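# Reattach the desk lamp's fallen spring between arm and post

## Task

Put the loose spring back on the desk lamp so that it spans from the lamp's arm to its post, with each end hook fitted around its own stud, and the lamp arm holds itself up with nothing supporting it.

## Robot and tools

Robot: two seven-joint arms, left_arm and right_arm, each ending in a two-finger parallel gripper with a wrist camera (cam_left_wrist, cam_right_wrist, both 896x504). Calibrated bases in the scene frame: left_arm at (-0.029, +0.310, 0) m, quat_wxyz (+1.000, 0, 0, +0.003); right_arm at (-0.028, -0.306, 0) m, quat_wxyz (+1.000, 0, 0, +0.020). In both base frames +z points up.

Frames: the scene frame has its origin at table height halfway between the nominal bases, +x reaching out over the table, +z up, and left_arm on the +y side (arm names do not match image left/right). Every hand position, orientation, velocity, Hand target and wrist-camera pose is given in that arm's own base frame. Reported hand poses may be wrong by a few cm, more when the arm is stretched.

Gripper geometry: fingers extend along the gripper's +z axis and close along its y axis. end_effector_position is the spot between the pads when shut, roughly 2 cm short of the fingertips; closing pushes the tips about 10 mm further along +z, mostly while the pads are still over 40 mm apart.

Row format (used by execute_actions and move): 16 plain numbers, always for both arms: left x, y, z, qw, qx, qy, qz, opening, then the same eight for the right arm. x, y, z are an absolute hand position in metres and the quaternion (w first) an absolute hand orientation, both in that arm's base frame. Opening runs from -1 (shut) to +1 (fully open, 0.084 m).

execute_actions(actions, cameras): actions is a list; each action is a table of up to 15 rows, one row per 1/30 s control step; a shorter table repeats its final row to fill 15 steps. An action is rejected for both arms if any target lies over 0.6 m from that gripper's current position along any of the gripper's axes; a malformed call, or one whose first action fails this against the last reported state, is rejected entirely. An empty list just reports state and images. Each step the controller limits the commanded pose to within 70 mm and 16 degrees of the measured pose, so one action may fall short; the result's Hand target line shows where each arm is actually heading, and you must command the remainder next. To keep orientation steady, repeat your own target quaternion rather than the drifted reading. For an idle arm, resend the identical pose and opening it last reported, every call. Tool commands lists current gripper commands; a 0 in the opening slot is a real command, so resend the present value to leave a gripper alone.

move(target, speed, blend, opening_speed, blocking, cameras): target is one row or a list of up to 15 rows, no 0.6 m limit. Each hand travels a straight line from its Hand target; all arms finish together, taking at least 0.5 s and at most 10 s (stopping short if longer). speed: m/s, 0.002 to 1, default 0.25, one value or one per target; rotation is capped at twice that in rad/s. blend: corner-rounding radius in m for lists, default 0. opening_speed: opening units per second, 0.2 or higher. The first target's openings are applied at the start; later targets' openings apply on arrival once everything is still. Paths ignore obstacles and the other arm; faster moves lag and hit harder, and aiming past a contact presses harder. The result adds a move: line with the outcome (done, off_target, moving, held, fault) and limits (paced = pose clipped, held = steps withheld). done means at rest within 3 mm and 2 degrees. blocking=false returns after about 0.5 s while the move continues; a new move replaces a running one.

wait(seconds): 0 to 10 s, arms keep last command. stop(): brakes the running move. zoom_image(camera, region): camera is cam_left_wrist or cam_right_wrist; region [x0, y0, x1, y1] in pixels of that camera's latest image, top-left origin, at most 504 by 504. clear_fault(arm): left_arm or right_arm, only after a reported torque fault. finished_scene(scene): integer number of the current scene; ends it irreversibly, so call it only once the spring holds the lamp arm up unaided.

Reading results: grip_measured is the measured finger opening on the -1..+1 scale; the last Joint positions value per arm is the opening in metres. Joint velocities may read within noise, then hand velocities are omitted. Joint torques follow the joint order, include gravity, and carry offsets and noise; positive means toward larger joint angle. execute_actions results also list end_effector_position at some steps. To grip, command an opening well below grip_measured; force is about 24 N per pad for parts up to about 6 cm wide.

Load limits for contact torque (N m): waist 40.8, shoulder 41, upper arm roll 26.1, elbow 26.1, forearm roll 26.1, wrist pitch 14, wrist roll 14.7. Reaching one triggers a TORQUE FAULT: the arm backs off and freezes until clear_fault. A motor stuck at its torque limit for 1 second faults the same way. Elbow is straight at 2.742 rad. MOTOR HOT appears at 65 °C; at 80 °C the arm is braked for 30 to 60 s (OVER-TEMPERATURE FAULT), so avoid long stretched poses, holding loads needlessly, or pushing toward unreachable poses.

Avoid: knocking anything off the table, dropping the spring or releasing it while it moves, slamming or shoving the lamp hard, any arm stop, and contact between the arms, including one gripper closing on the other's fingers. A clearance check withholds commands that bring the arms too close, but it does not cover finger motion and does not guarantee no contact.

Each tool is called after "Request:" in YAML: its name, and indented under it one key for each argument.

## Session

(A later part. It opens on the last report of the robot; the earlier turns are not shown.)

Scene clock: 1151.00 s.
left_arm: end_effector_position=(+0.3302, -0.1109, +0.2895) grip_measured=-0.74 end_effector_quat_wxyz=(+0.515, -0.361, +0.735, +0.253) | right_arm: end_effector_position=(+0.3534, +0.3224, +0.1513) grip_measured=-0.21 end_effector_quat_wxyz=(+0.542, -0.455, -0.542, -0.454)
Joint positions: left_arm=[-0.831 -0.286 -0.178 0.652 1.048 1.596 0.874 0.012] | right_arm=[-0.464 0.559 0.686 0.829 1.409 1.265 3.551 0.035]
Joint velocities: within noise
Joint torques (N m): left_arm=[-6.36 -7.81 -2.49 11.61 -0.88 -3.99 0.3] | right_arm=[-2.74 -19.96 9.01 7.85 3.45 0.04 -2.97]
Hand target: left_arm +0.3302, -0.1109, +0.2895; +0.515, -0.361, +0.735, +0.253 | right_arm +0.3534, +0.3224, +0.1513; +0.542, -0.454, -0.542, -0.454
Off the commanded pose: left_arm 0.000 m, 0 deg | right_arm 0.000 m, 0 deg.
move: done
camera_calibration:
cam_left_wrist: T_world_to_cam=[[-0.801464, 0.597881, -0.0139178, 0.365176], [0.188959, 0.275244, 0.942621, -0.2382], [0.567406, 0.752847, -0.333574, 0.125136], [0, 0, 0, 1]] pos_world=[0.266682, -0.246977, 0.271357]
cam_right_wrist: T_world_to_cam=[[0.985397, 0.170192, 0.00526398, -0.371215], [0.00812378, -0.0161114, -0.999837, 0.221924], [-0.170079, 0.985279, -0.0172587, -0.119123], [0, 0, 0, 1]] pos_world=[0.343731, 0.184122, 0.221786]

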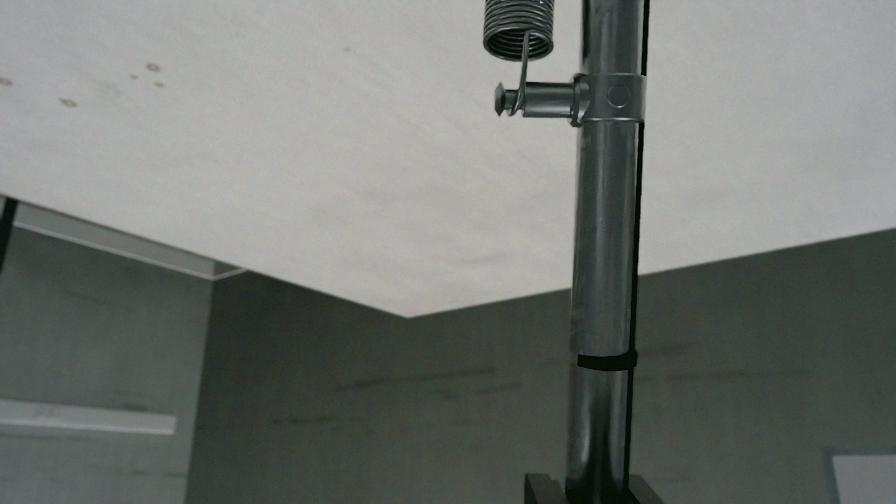

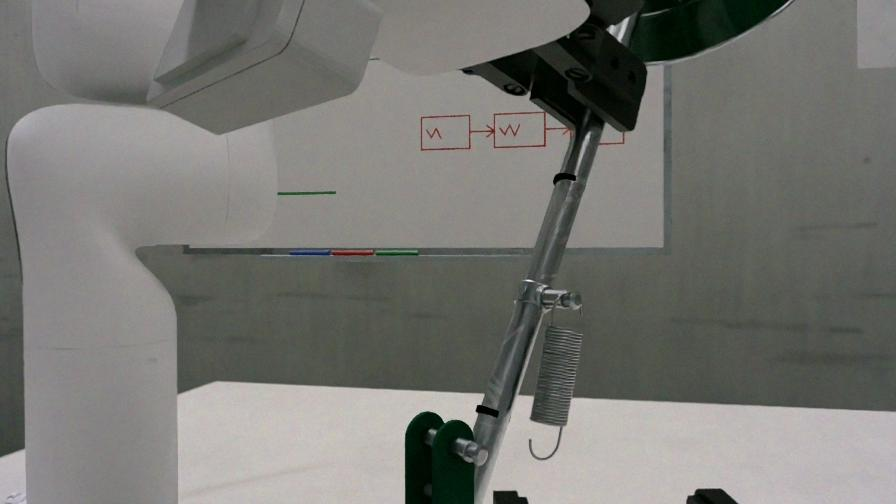

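Request:
move:
  target: [0.3302,-0.1109,0.2895,0.5149,-0.3610,0.7354,0.2528,-0.85,0.3908,0.4011,0.1580,0.6561,-0.2887,-0.6455,-0.2637,-0.2]
  speed: 0.12

Request:
zoom_image:
  camera: "cam_right_wrist"
  region: [500, 280, 720, 504]

Scene clock: 1179.07 s.
left_arm: end_effector_position=(+0.3302, -0.1109, +0.2895) grip_measured=-0.74 end_effector_quat_wxyz=(+0.515, -0.361, +0.735, +0.253) | right_arm: end_effector_position=(+0.3908, +0.4011, +0.1580) grip_measured=-0.21 end_effector_quat_wxyz=(+0.656, -0.289, -0.645, -0.264)
Joint positions: left_arm=[-0.831 -0.286 -0.178 0.652 1.048 1.596 0.874 0.012] | right_arm=[-0.092 1.026 0.627 1.66 0.862 1.564 4.052 0.035]
Joint velocities: within noise
Joint torques (N m): left_arm=[-6 -7.81 -2.53 12.02 -0.27 -3.85 0.38] | right_arm=[2.94 -21.43 6.55 16.31 -0.91 2.84 2.86]
Hand target: left_arm +0.3302, -0.1109, +0.2895; +0.515, -0.361, +0.735, +0.253 | right_arm +0.3908, +0.4011, +0.1580; +0.656, -0.289, -0.645, -0.264
Off the commanded pose: left_arm 0.000 m, 0 deg | right_arm 0.000 m, 0 deg.
move: done
camera_calibration:
cam_left_wrist: T_world_to_cam=[[-0.801464, 0.597881, -0.0139178, 0.365176], [0.188959, 0.275244, 0.942621, -0.2382], [0.567406, 0.752847, -0.333574, 0.125136], [0, 0, 0, 1]] pos_world=[0.266682, -0.246977, 0.271357]
cam_right_wrist: T_world_to_cam=[[0.721548, 0.691573, -0.0330961, -0.521473], [-0.0118996, -0.0354075, -0.999302, 0.245052], [-0.692262, 0.721438, -0.0173187, 0.119677], [0, 0, 0, 1]] pos_world=[0.462032, 0.282974, 0.229695]

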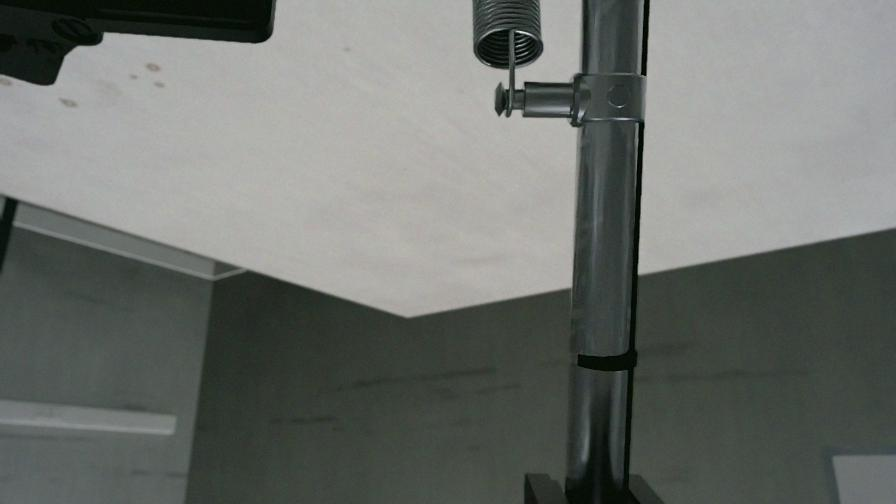

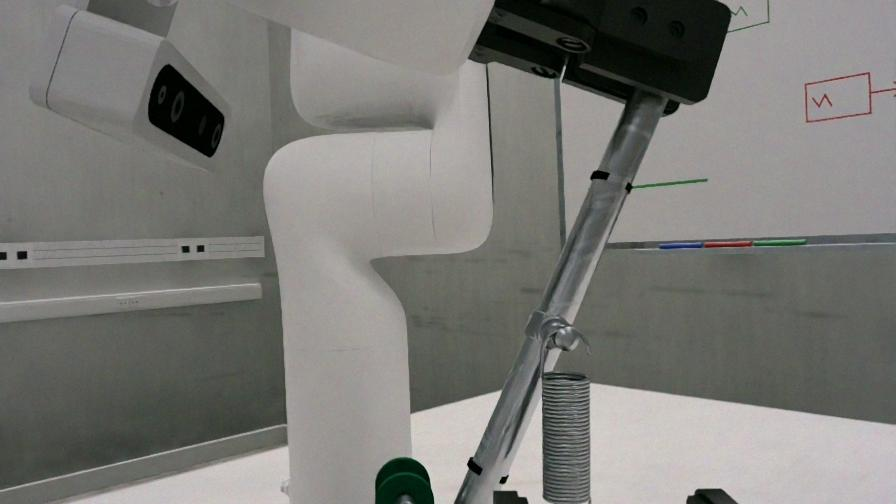

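Scaled by 2.250 from the camera's 896x504 image, which has a finer 1280x720 frame.

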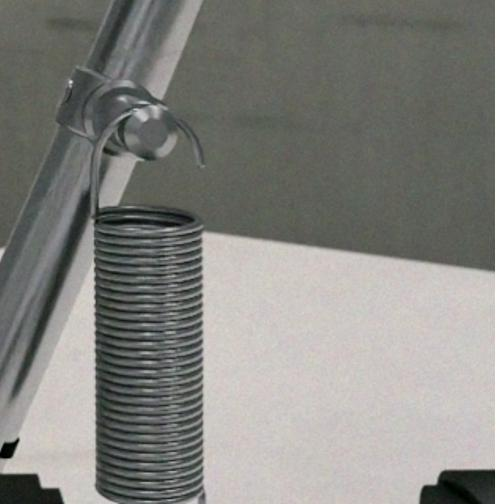

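Request:
move:
  target:
    - [0.3302,-0.1109,0.2895,0.5149,-0.3610,0.7354,0.2528,-0.85,0.3561,0.4371,0.1580,0.6561,-0.2887,-0.6455,-0.2637,-0.2]
    - [0.3302,-0.1109,0.2895,0.5149,-0.3610,0.7354,0.2528,-0.85,0.3561,0.4371,0.1580,0.6561,-0.2887,-0.6455,-0.2637,-1.0]
  speed: 0.06
  opening_speed: 0.25

Request:
zoom_image:
  camera: "cam_right_wrist"
  region: [480, 320, 760, 504]

Request:
zoom_image:
  camera: "cam_left_wrist"
  region: [400, 0, 640, 160]

Scene clock: 1188.80 s.
left_arm: end_effector_position=(+0.3302, -0.1109, +0.2895) grip_measured=-0.74 end_effector_quat_wxyz=(+0.515, -0.361, +0.735, +0.253) | right_arm: end_effector_position=(+0.3561, +0.4371, +0.1580) grip_measured=-0.70 end_effector_quat_wxyz=(+0.656, -0.289, -0.645, -0.264)
Joint positions: left_arm=[-0.831 -0.286 -0.178 0.652 1.048 1.596 0.874 0.012] | right_arm=[-0.053 0.984 0.66 1.558 0.913 1.465 4.018 0.013]
Joint velocities: within noise
Joint torques (N m): left_arm=[-6.43 -7.43 -2.79 12.26 -0.44 -3.99 0.21] | right_arm=[2.95 -28.43 12.74 9.98 3.69 -0.23 -3.02]
Hand target: left_arm +0.3302, -0.1109, +0.2895; +0.515, -0.361, +0.735, +0.253 | right_arm +0.3561, +0.4371, +0.1580; +0.656, -0.289, -0.645, -0.264
Off the commanded pose: left_arm 0.000 m, 0 deg | right_arm 0.000 m, 0 deg.
move: done
camera_calibration:
cam_left_wrist: T_world_to_cam=[[-0.801464, 0.597881, -0.0139178, 0.365176], [0.188959, 0.275244, 0.942621, -0.2382], [0.567406, 0.752847, -0.333574, 0.125136], [0, 0, 0, 1]] pos_world=[0.266682, -0.246977, 0.271357]
cam_right_wrist: T_world_to_cam=[[0.72145, 0.691675, -0.0330976, -0.521323], [-0.0118956, -0.0354102, -0.999302, 0.245913], [-0.692364, 0.72134, -0.0173188, 0.0697587], [0, 0, 0, 1]] pos_world=[0.427332, 0.318974, 0.229695]

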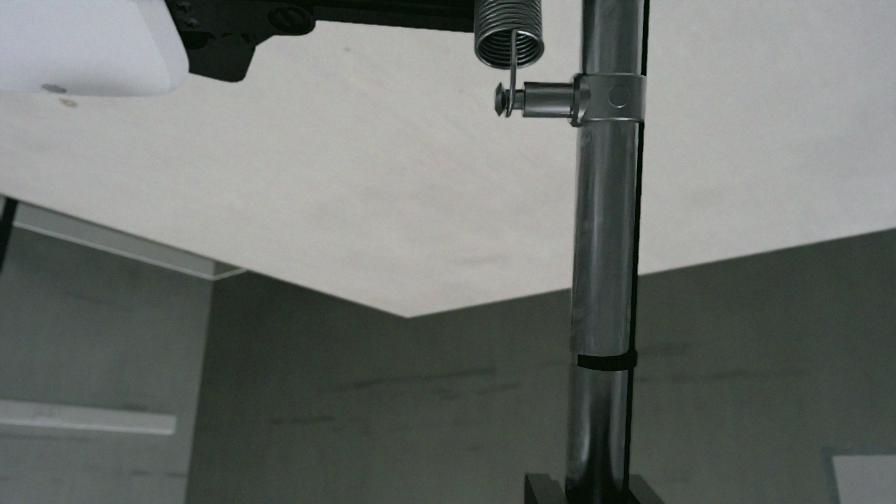

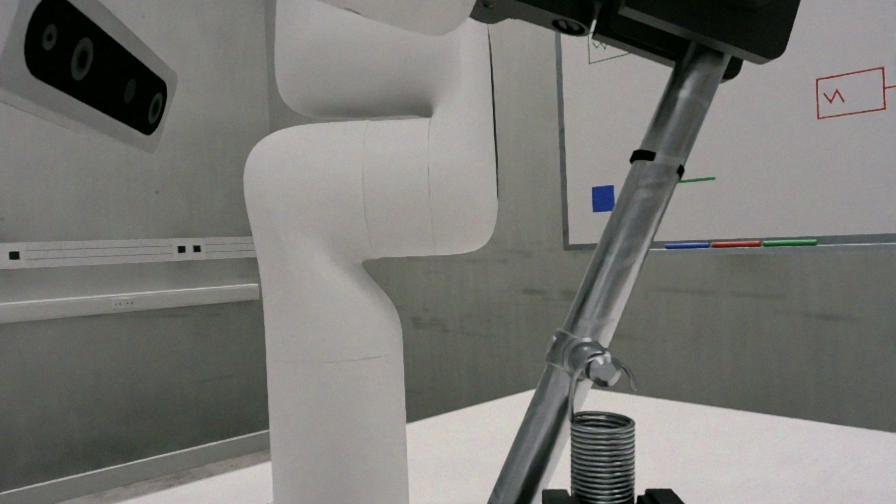

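Scaled by 1.800 from the camera's 896x504 image, which has a finer 1280x720 frame.

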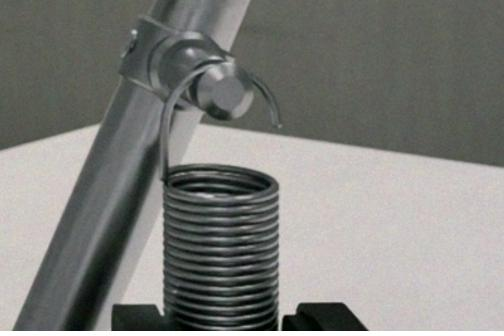

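Scaled by 2.100 from the camera's 896x504 image, which has a finer 1280x720 frame.

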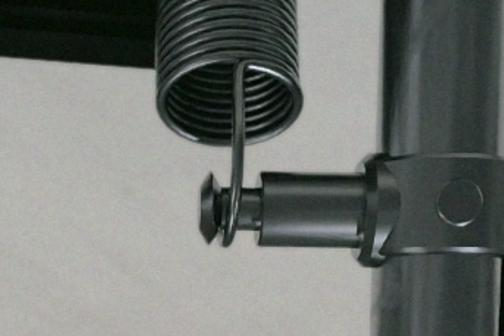

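Request:
move:
  target:
    - [0.3302,-0.1109,0.2895,0.5149,-0.3610,0.7354,0.2528,-0.85,0.3622,0.4311,0.1624,0.5850,-0.3147,-0.7105,-0.2320,-1.0]
    - [0.3302,-0.1109,0.2895,0.5149,-0.3610,0.7354,0.2528,-0.85,0.3582,0.4245,0.1650,0.6064,-0.3717,-0.6913,-0.1266,-1.0]
    - [0.3302,-0.1109,0.2895,0.5149,-0.3610,0.7354,0.2528,-0.85,0.3540,0.4189,0.1690,0.6283,-0.4216,-0.6535,-0.0226,-1.0]
    - [0.3302,-0.1109,0.2895,0.5149,-0.3610,0.7354,0.2528,-0.85,0.3510,0.4134,0.1752,0.6373,-0.4677,-0.6058,0.0895,-1.0]
  speed: 0.07
  blend: [0.003,0.003,0.003,0]

Request:
zoom_image:
  camera: "cam_right_wrist"
  region: [480, 320, 760, 504]

Request:
zoom_image:
  camera: "cam_left_wrist"
  region: [400, 0, 640, 160]

Scene clock: 1218.47 s.
left_arm: end_effector_position=(+0.3302, -0.1109, +0.2895) grip_measured=-0.74 end_effector_quat_wxyz=(+0.515, -0.361, +0.735, +0.253) | right_arm: end_effector_position=(+0.3510, +0.4134, +0.1752) grip_measured=-0.70 end_effector_quat_wxyz=(+0.637, -0.468, -0.606, +0.089)
Joint positions: left_arm=[-0.831 -0.286 -0.178 0.652 1.048 1.596 0.874 0.012] | right_arm=[0.115 0.966 0.513 1.822 0.735 1.743 4.866 0.013]
Joint velocities: within noise
Joint torques (N m): left_arm=[-6.22 -8.11 -2.81 12.34 -0.66 -3.93 0.4] | right_arm=[2.46 -22.33 2.94 17.04 -2.42 3.09 2.34]
Hand target: left_arm +0.3302, -0.1109, +0.2895; +0.515, -0.361, +0.735, +0.253 | right_arm +0.3510, +0.4134, +0.1752; +0.637, -0.468, -0.606, +0.090
Off the commanded pose: left_arm 0.000 m, 0 deg | right_arm 0.000 m, 0 deg.
move: done
camera_calibration:
cam_left_wrist: T_world_to_cam=[[-0.801464, 0.597881, -0.0139178, 0.365176], [0.188959, 0.275244, 0.942621, -0.2382], [0.567406, 0.752847, -0.333574, 0.125136], [0, 0, 0, 1]] pos_world=[0.266682, -0.246977, 0.271357]
cam_right_wrist: T_world_to_cam=[[0.45725, 0.548297, -0.700209, -0.231755], [-0.232709, -0.686141, -0.689244, 0.554383], [-0.858352, 0.478102, -0.186144, 0.272], [0, 0, 0, 1]] pos_world=[0.468452, 0.377411, 0.270459]

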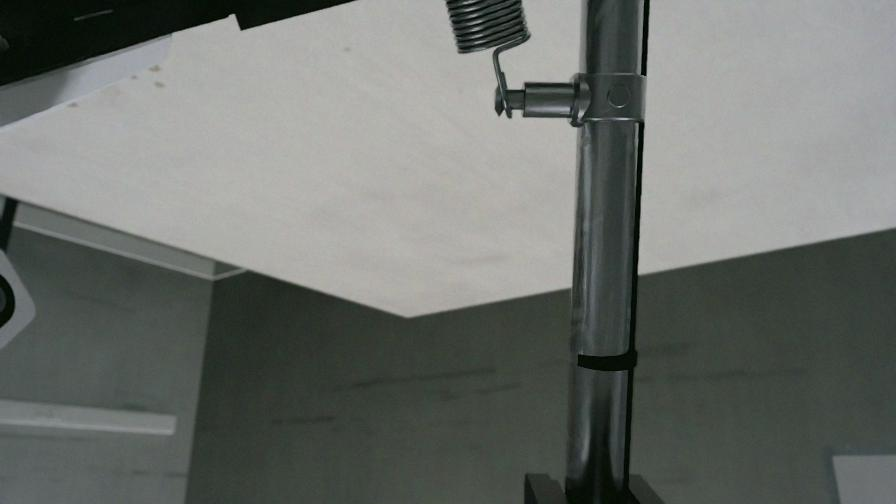

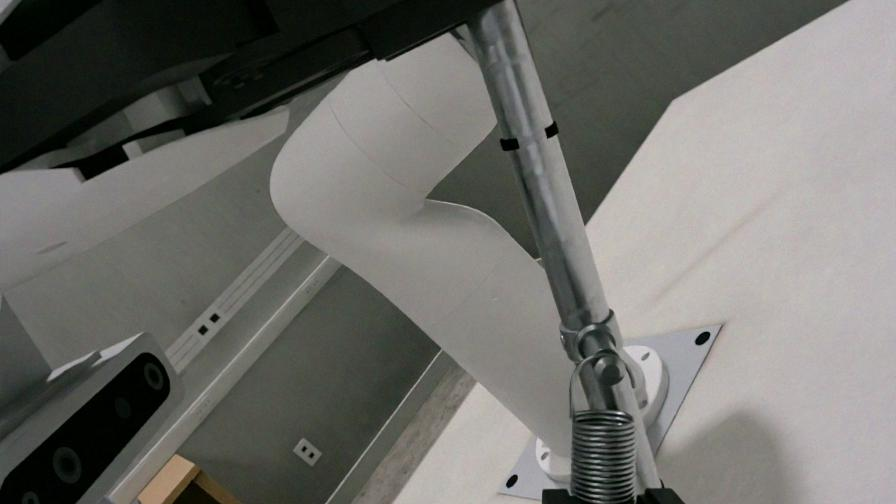

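Scaled by 1.800 from the camera's 896x504 image, which has a finer 1280x720 frame.

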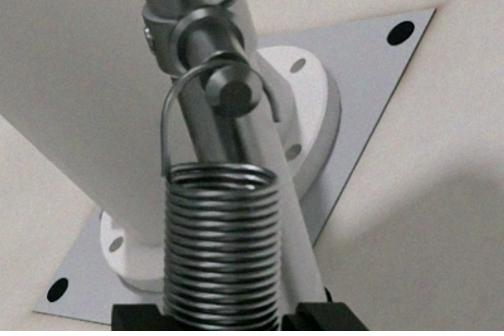

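Scaled by 2.100 from the camera's 896x504 image, which has a finer 1280x720 frame.

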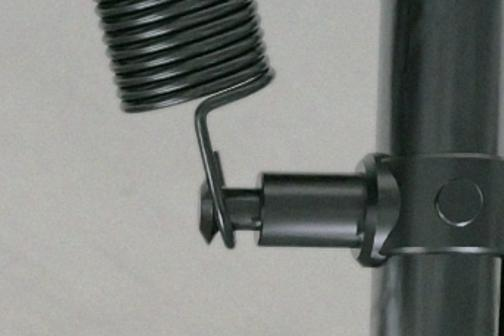

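Request:
execute_actions:
  actions: []

Scene clock: 1246.83 s.
left_arm: end_effector_position=(+0.3302, -0.1109, +0.2895) grip_measured=-0.74 end_effector_quat_wxyz=(+0.515, -0.361, +0.735, +0.253) | right_arm: end_effector_position=(+0.3510, +0.4134, +0.1752) grip_measured=-0.70 end_effector_quat_wxyz=(+0.637, -0.468, -0.606, +0.090)
Joint positions: left_arm=[-0.831 -0.286 -0.178 0.652 1.048 1.596 0.874 0.012] | right_arm=[0.115 0.966 0.513 1.822 0.734 1.743 4.866 0.013]
Joint velocities: within noise
Joint torques (N m): left_arm=[-5.94 -7.97 -2.83 12.37 -0.42 -3.97 0.23] | right_arm=[2.36 -22.79 3.14 15.87 -2.3 2.73 2.48]
Hand target: left_arm +0.3302, -0.1109, +0.2895; +0.515, -0.361, +0.735, +0.253 | right_arm +0.3510, +0.4134, +0.1752; +0.637, -0.468, -0.606, +0.090
Tool commands: left_gripper/opening=-0.85 right_gripper/opening=-1.0
Off the commanded pose: left_arm 0.000 m, 0 deg | right_arm 0.000 m, 0 deg.
MOTOR HOT: joint 4 (elbow) of the right arm reports 65 °C; the controller stops that arm at 80 °C. To cool a motor, set the load down, stop pushing, or move to a pose that needs little force. At that limit the right arm can sag while its brakes close.
camera_calibration:
cam_left_wrist: T_world_to_cam=[[-0.801464, 0.597881, -0.0139178, 0.365176], [0.188959, 0.275244, 0.942621, -0.2382], [0.567406, 0.752847, -0.333574, 0.125136], [0, 0, 0, 1]] pos_world=[0.266682, -0.246977, 0.271357]
cam_right_wrist: T_world_to_cam=[[0.457122, 0.548267, -0.700316, -0.231701], [-0.232804, -0.686188, -0.689165, 0.554447], [-0.858395, 0.478069, -0.186033, 0.272089], [0, 0, 0, 1]] pos_world=[0.468552, 0.377411, 0.270459]

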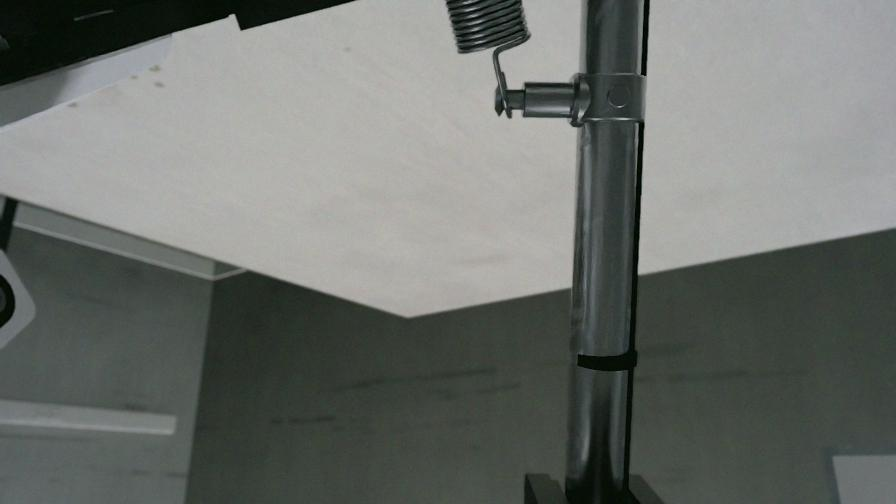

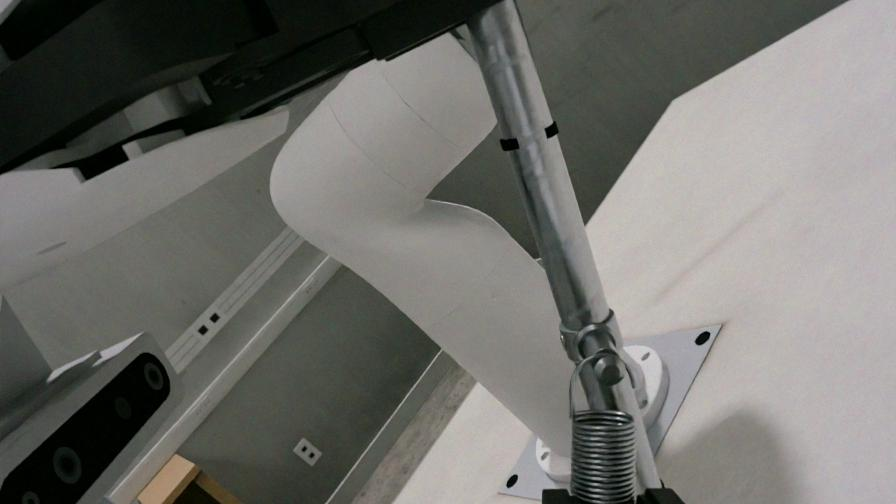

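Request:
move:
  target: [0.3302,-0.1109,0.2895,0.5149,-0.3610,0.7354,0.2528,-0.85,0.3474,0.4056,0.1654,0.6373,-0.4677,-0.6058,0.0895,-1.0]
  speed: 0.025

Request:
zoom_image:
  camera: "cam_right_wrist"
  region: [480, 280, 760, 504]

Request:
zoom_image:
  camera: "cam_left_wrist"
  region: [400, 0, 640, 160]

Scene clock: 1295.40 s.
left_arm: end_effector_position=(+0.3302, -0.1109, +0.2895) grip_measured=-0.74 end_effector_quat_wxyz=(+0.515, -0.361, +0.735, +0.253) | right_arm: end_effector_position=(+0.3474, +0.4056, +0.1654) grip_measured=-0.70 end_effector_quat_wxyz=(+0.637, -0.468, -0.606, +0.090)
Joint positions: left_arm=[-0.831 -0.286 -0.178 0.652 1.048 1.596 0.874 0.012] | right_arm=[0.103 0.959 0.507 1.785 0.728 1.733 4.837 0.013]
Joint velocities: within noise
Joint torques (N m): left_arm=[-6.75 -8.72 -2.71 12.4 -0.66 -3.94 0.13] | right_arm=[-3.73 -28.66 1.18 8.63 -4.23 -0.48 -3.15]
Hand target: left_arm +0.3302, -0.1109, +0.2895; +0.515, -0.361, +0.735, +0.253 | right_arm +0.3474, +0.4056, +0.1654; +0.637, -0.468, -0.606, +0.090
Off the commanded pose: left_arm 0.000 m, 0 deg | right_arm 0.000 m, 0 deg.
MOTOR HOT: still on. Joint 4 (elbow) of the right arm reports 64 °C.
move: done
camera_calibration:
cam_left_wrist: T_world_to_cam=[[-0.801464, 0.597881, -0.0139178, 0.365176], [0.188959, 0.275244, 0.942621, -0.2382], [0.567406, 0.752847, -0.333574, 0.125136], [0, 0, 0, 1]] pos_world=[0.266682, -0.246977, 0.271357]
cam_right_wrist: T_world_to_cam=[[0.457122, 0.548267, -0.700316, -0.232696], [-0.232804, -0.686188, -0.689165, 0.541571], [-0.858395, 0.478069, -0.186033, 0.270856], [0, 0, 0, 1]] pos_world=[0.464952, 0.369711, 0.260659]

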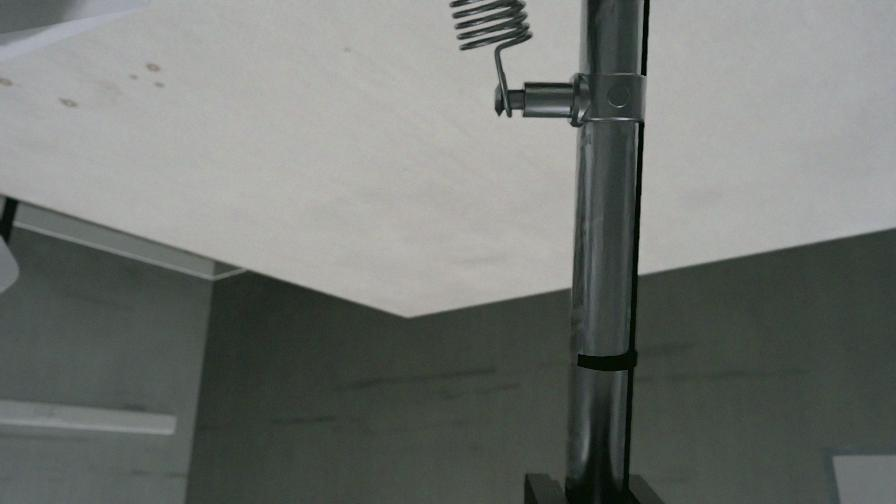

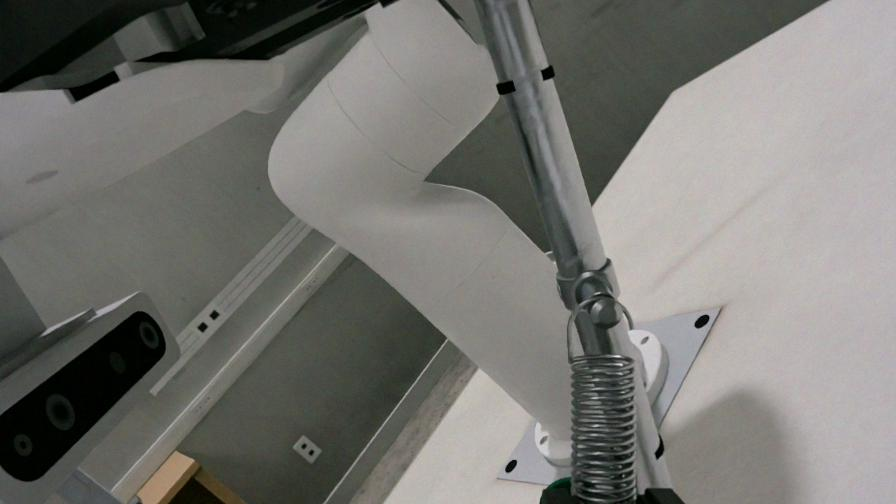

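Scaled by 1.800 from the camera's 896x504 image, which has a finer 1280x720 frame.

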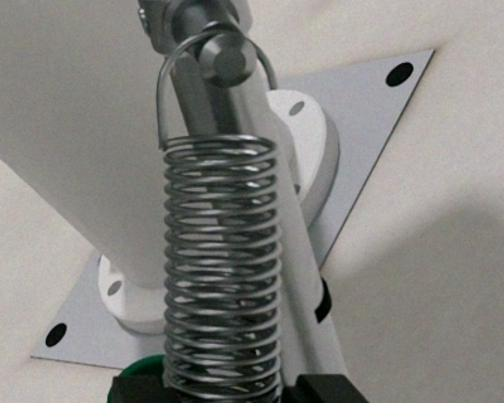

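Scaled by 2.100 from the camera's 896x504 image, which has a finer 1280x720 frame.

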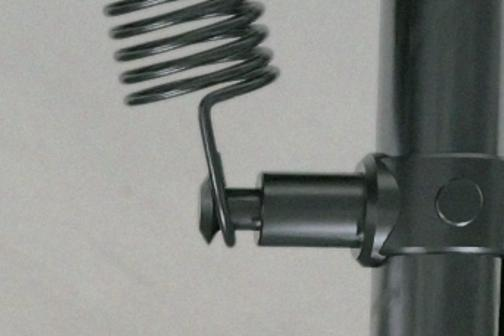

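Request:
move:
  target:
    - [0.3302,-0.1109,0.2895,0.5149,-0.3610,0.7354,0.2528,-0.85,0.3392,0.4088,0.1627,0.6829,-0.4734,-0.5539,0.0525,-1.0]
    - [0.3302,-0.1109,0.2895,0.5149,-0.3610,0.7354,0.2528,-0.85,0.3335,0.4117,0.1613,0.7132,-0.4756,-0.5143,0.0256,-1.0]
  speed: 0.03

Request:
zoom_image:
  camera: "cam_right_wrist"
  region: [480, 280, 760, 504]

Request:
zoom_image:
  camera: "cam_left_wrist"
  region: [400, 0, 640, 160]

Scene clock: 1312.10 s.
left_arm: end_effector_position=(+0.3302, -0.1109, +0.2895) grip_measured=-0.74 end_effector_quat_wxyz=(+0.515, -0.361, +0.735, +0.253) | right_arm: end_effector_position=(+0.3335, +0.4117, +0.1613) grip_measured=-0.77 end_effector_quat_wxyz=(+0.713, -0.476, -0.514, +0.026)
Joint positions: left_arm=[-0.831 -0.286 -0.178 0.652 1.048 1.596 0.874 0.012] | right_arm=[-0.001 0.925 0.546 1.531 0.931 1.612 4.711 0.01]
Joint velocities: within noise
Joint torques (N m): left_arm=[-6.42 -8.05 -3.09 12.48 -0.73 -4.03 0.31] | right_arm=[0.58 -27.58 13.84 5.95 3.02 0.54 -3.3]
Hand target: left_arm +0.3302, -0.1109, +0.2895; +0.515, -0.361, +0.735, +0.253 | right_arm +0.3335, +0.4117, +0.1613; +0.713, -0.476, -0.514, +0.026
Off the commanded pose: left_arm 0.000 m, 0 deg | right_arm 0.000 m, 0 deg.
MOTOR HOT: cleared for the motors of the right arm.
move: done
camera_calibration:
cam_left_wrist: T_world_to_cam=[[-0.801464, 0.597881, -0.0139178, 0.365176], [0.188959, 0.275244, 0.942621, -0.2382], [0.567406, 0.752847, -0.333574, 0.125136], [0, 0, 0, 1]] pos_world=[0.266682, -0.246977, 0.271357]
cam_right_wrist: T_world_to_cam=[[0.458041, 0.54662, -0.701003, -0.232055], [-0.454095, -0.534056, -0.713149, 0.55464], [-0.764196, 0.644974, 0.00359729, 0.124587], [0, 0, 0, 1]] pos_world=[0.453359, 0.3427, 0.232422]

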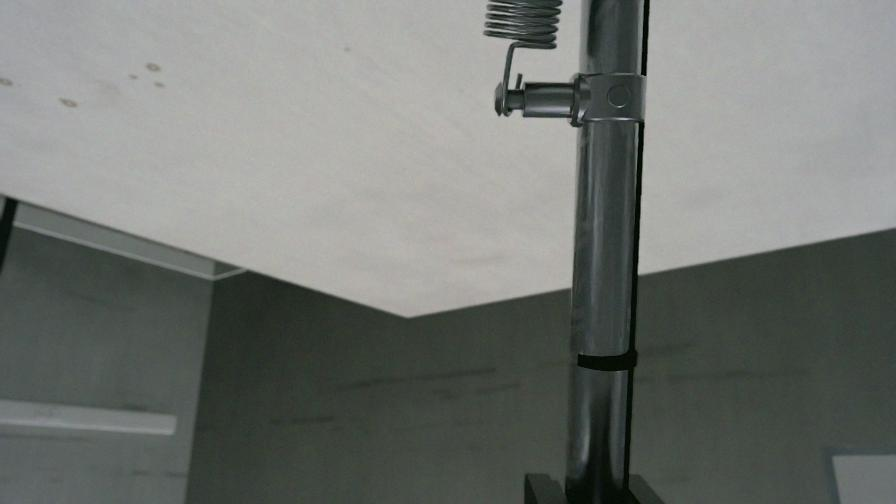

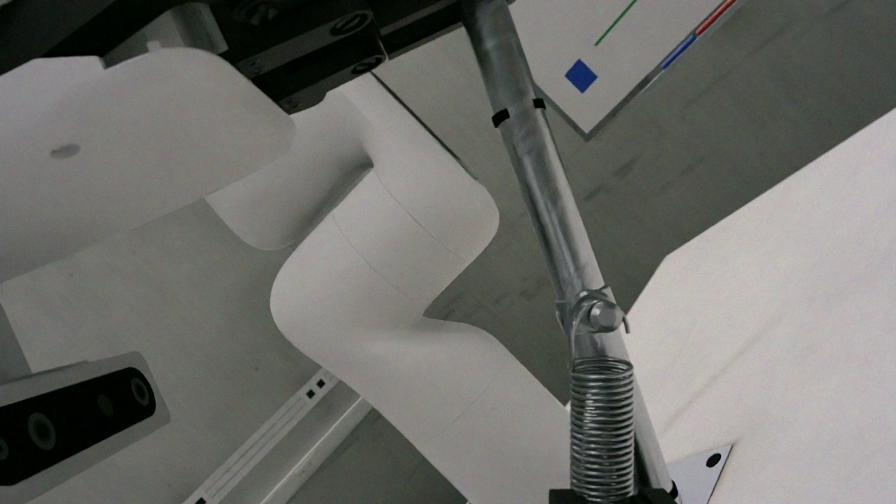

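Scaled by 1.800 from the camera's 896x504 image, which has a finer 1280x720 frame.

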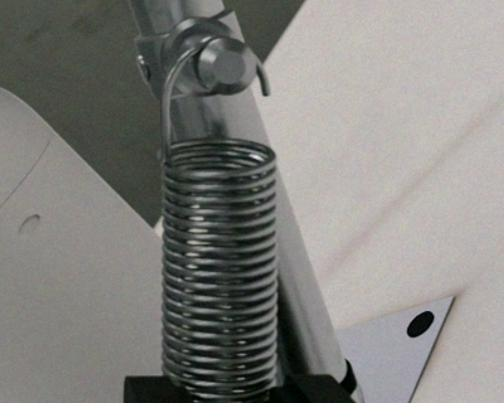

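Scaled by 2.100 from the camera's 896x504 image, which has a finer 1280x720 frame.

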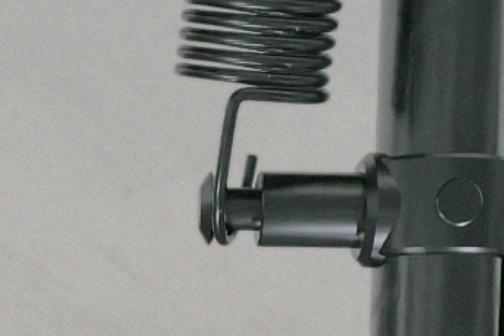

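Request:
zoom_image:
  camera: "cam_right_wrist"
  region: [540, 340, 680, 504]

Request:
zoom_image:
  camera: "cam_left_wrist"
  region: [460, 0, 580, 60]

Scaled by 3.073 from the camera's 896x504 image, which has a finer 1280x720 frame.

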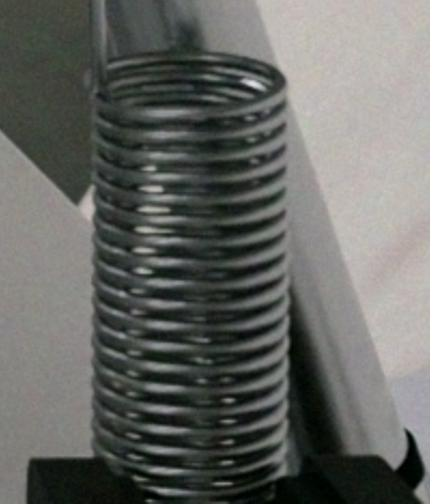

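Scaled by 4.200 from the camera's 896x504 image, which has a finer 1280x720 frame.

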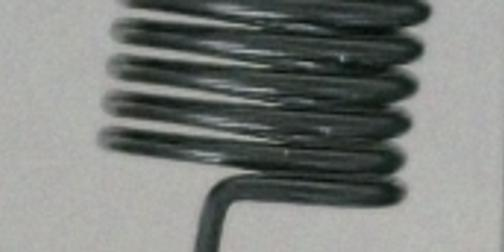

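Request:
move:
  target: [0.3302,-0.1109,0.2895,0.5149,-0.3610,0.7354,0.2528,-0.85,0.3357,0.4144,0.1648,0.7132,-0.4756,-0.5143,0.0256,-1.0]
  speed: 0.02
  cameras: ["cam_left_wrist","cam_right_wrist"]

Request:
zoom_image:
  camera: "cam_right_wrist"
  region: [540, 300, 680, 504]

Request:
zoom_image:
  camera: "cam_left_wrist"
  region: [460, 0, 580, 120]

Scene clock: 1346.43 s.
left_arm: end_effector_position=(+0.3302, -0.1109, +0.2895) grip_measured=-0.74 end_effector_quat_wxyz=(+0.515, -0.361, +0.735, +0.253) | right_arm: end_effector_position=(+0.3356, +0.4144, +0.1648) grip_measured=-1.00 end_effector_quat_wxyz=(+0.713, -0.476, -0.514, +0.026)
Joint positions: left_arm=[-0.831 -0.286 -0.178 0.652 1.048 1.596 0.874 0.012] | right_arm=[0.003 0.926 0.549 1.543 0.933 1.614 4.722 0]
Joint velocities: within noise
Joint torques (N m): left_arm=[-6.48 -7.88 -2.84 12.31 -0.81 -4.06 0.16] | right_arm=[2.91 -21.06 11.3 16.58 4.04 3.13 2.71]
Hand target: left_arm +0.3302, -0.1109, +0.2895; +0.515, -0.361, +0.735, +0.253 | right_arm +0.3357, +0.4144, +0.1648; +0.713, -0.476, -0.514, +0.026
Off the commanded pose: left_arm 0.000 m, 0 deg | right_arm 0.000 m, 0 deg.
move: done
camera_calibration:
cam_left_wrist: T_world_to_cam=[[-0.801464, 0.597881, -0.0139178, 0.365176], [0.188959, 0.275244, 0.942621, -0.2382], [0.567406, 0.752847, -0.333574, 0.125136], [0, 0, 0, 1]] pos_world=[0.266682, -0.246977, 0.271357]
cam_right_wrist: T_world_to_cam=[[0.457906, 0.546678, -0.701046, -0.232059], [-0.454231, -0.533998, -0.713106, 0.559492], [-0.764196, 0.644973, 0.00379728, 0.124392], [0, 0, 0, 1]] pos_world=[0.45546, 0.3454, 0.235821]

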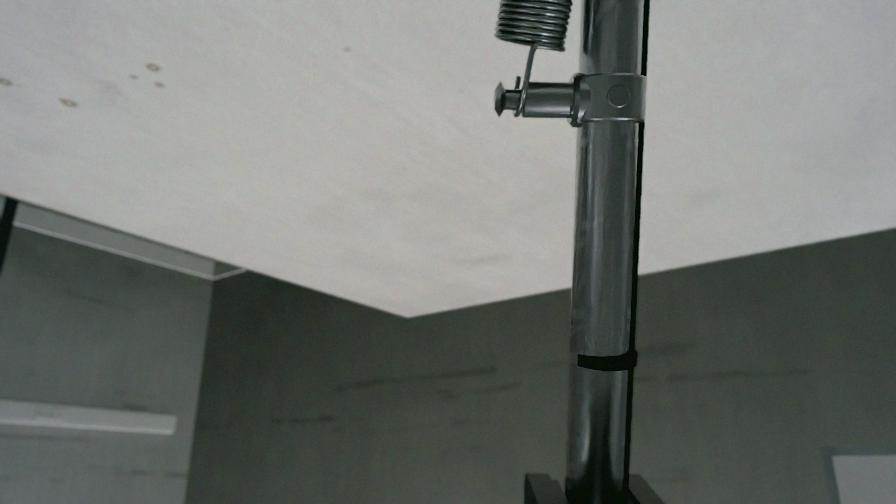

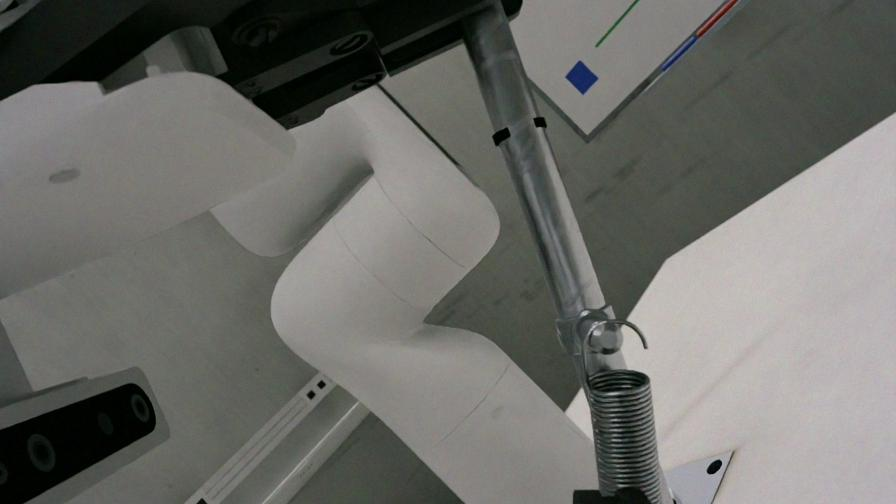

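Scaled by 2.471 from the camera's 896x504 image, which has a finer 1280x720 frame.

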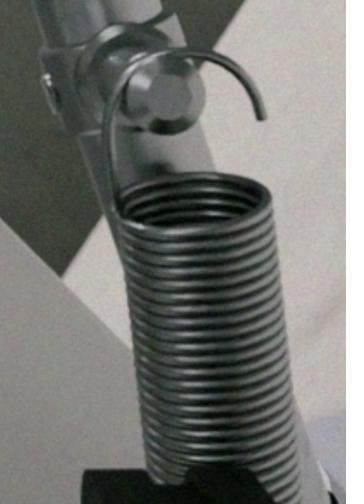

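Scaled by 4.200 from the camera's 896x504 image, which has a finer 1280x720 frame.

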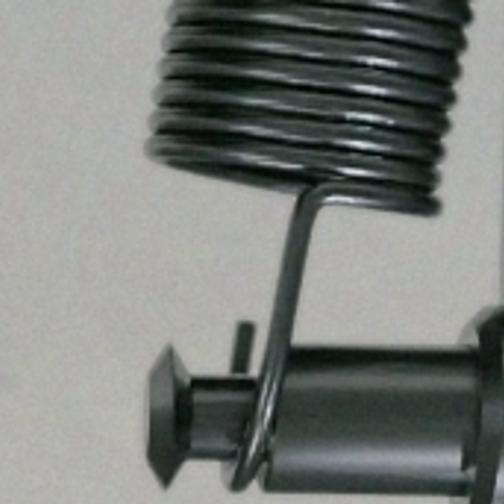

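Request:
move:
  target: [0.3302,-0.1109,0.2895,0.5149,-0.3610,0.7354,0.2528,-0.85,0.3433,0.4079,0.1646,0.7132,-0.4756,-0.5143,0.0256,-1.0]
  speed: 0.02

Request:
zoom_image:
  camera: "cam_right_wrist"
  region: [540, 300, 680, 504]

Request:
zoom_image:
  camera: "cam_left_wrist"
  region: [460, 0, 580, 120]

Scene clock: 1359.83 s.
left_arm: end_effector_position=(+0.3302, -0.1109, +0.2895) grip_measured=-0.74 end_effector_quat_wxyz=(+0.515, -0.361, +0.735, +0.253) | right_arm: end_effector_position=(+0.3432, +0.4080, +0.1646) grip_measured=-1.00 end_effector_quat_wxyz=(+0.713, -0.476, -0.514, +0.026)
Joint positions: left_arm=[-0.831 -0.286 -0.178 0.652 1.048 1.596 0.874 0.012] | right_arm=[-0.004 0.937 0.542 1.567 0.923 1.632 4.729 0]
Joint velocities: within noise
Joint torques (N m): left_arm=[-6.86 -7.68 -2.87 12.56 -0.7 -4.23 0.37] | right_arm=[-2.74 -21.58 5.37 16.67 -1.13 3.25 2.67]
Hand target: left_arm +0.3302, -0.1109, +0.2895; +0.515, -0.361, +0.735, +0.253 | right_arm +0.3433, +0.4079, +0.1646; +0.713, -0.476, -0.514, +0.026
Off the commanded pose: left_arm 0.000 m, 0 deg | right_arm 0.000 m, 0 deg.
move: done
camera_calibration:
cam_left_wrist: T_world_to_cam=[[-0.801464, 0.597881, -0.0139178, 0.365176], [0.188959, 0.275244, 0.942621, -0.2382], [0.567406, 0.752847, -0.333574, 0.125136], [0, 0, 0, 1]] pos_world=[0.266682, -0.246977, 0.271357]
cam_right_wrist: T_world_to_cam=[[0.458034, 0.546634, -0.700996, -0.232166], [-0.454186, -0.533971, -0.713155, 0.559437], [-0.764147, 0.645032, 0.00369642, 0.134309], [0, 0, 0, 1]] pos_world=[0.463059, 0.338999, 0.235721]

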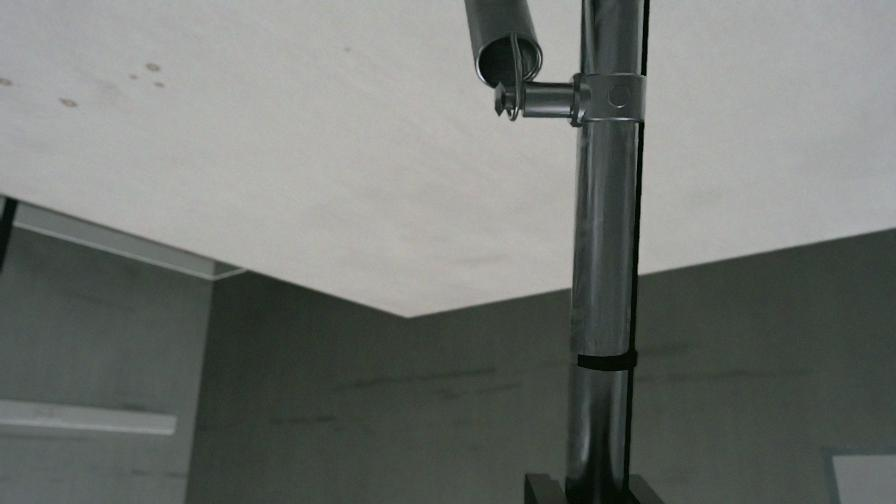

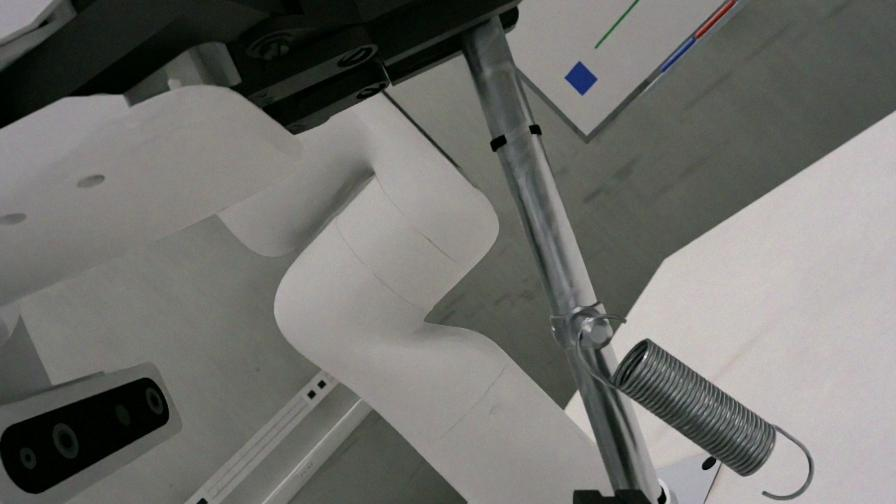

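Scaled by 2.471 from the camera's 896x504 image, which has a finer 1280x720 frame.

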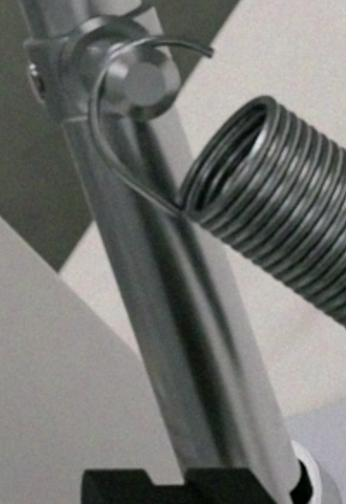

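Scaled by 4.200 from the camera's 896x504 image, which has a finer 1280x720 frame.

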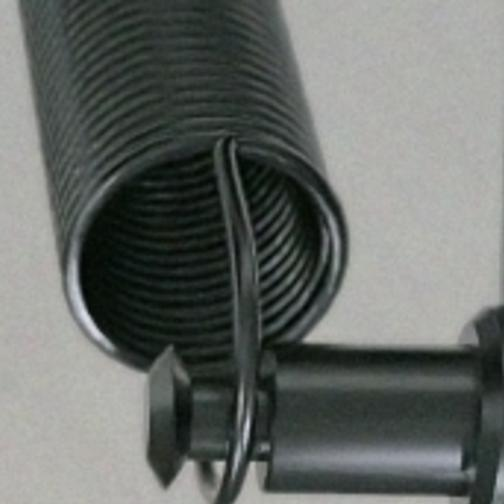

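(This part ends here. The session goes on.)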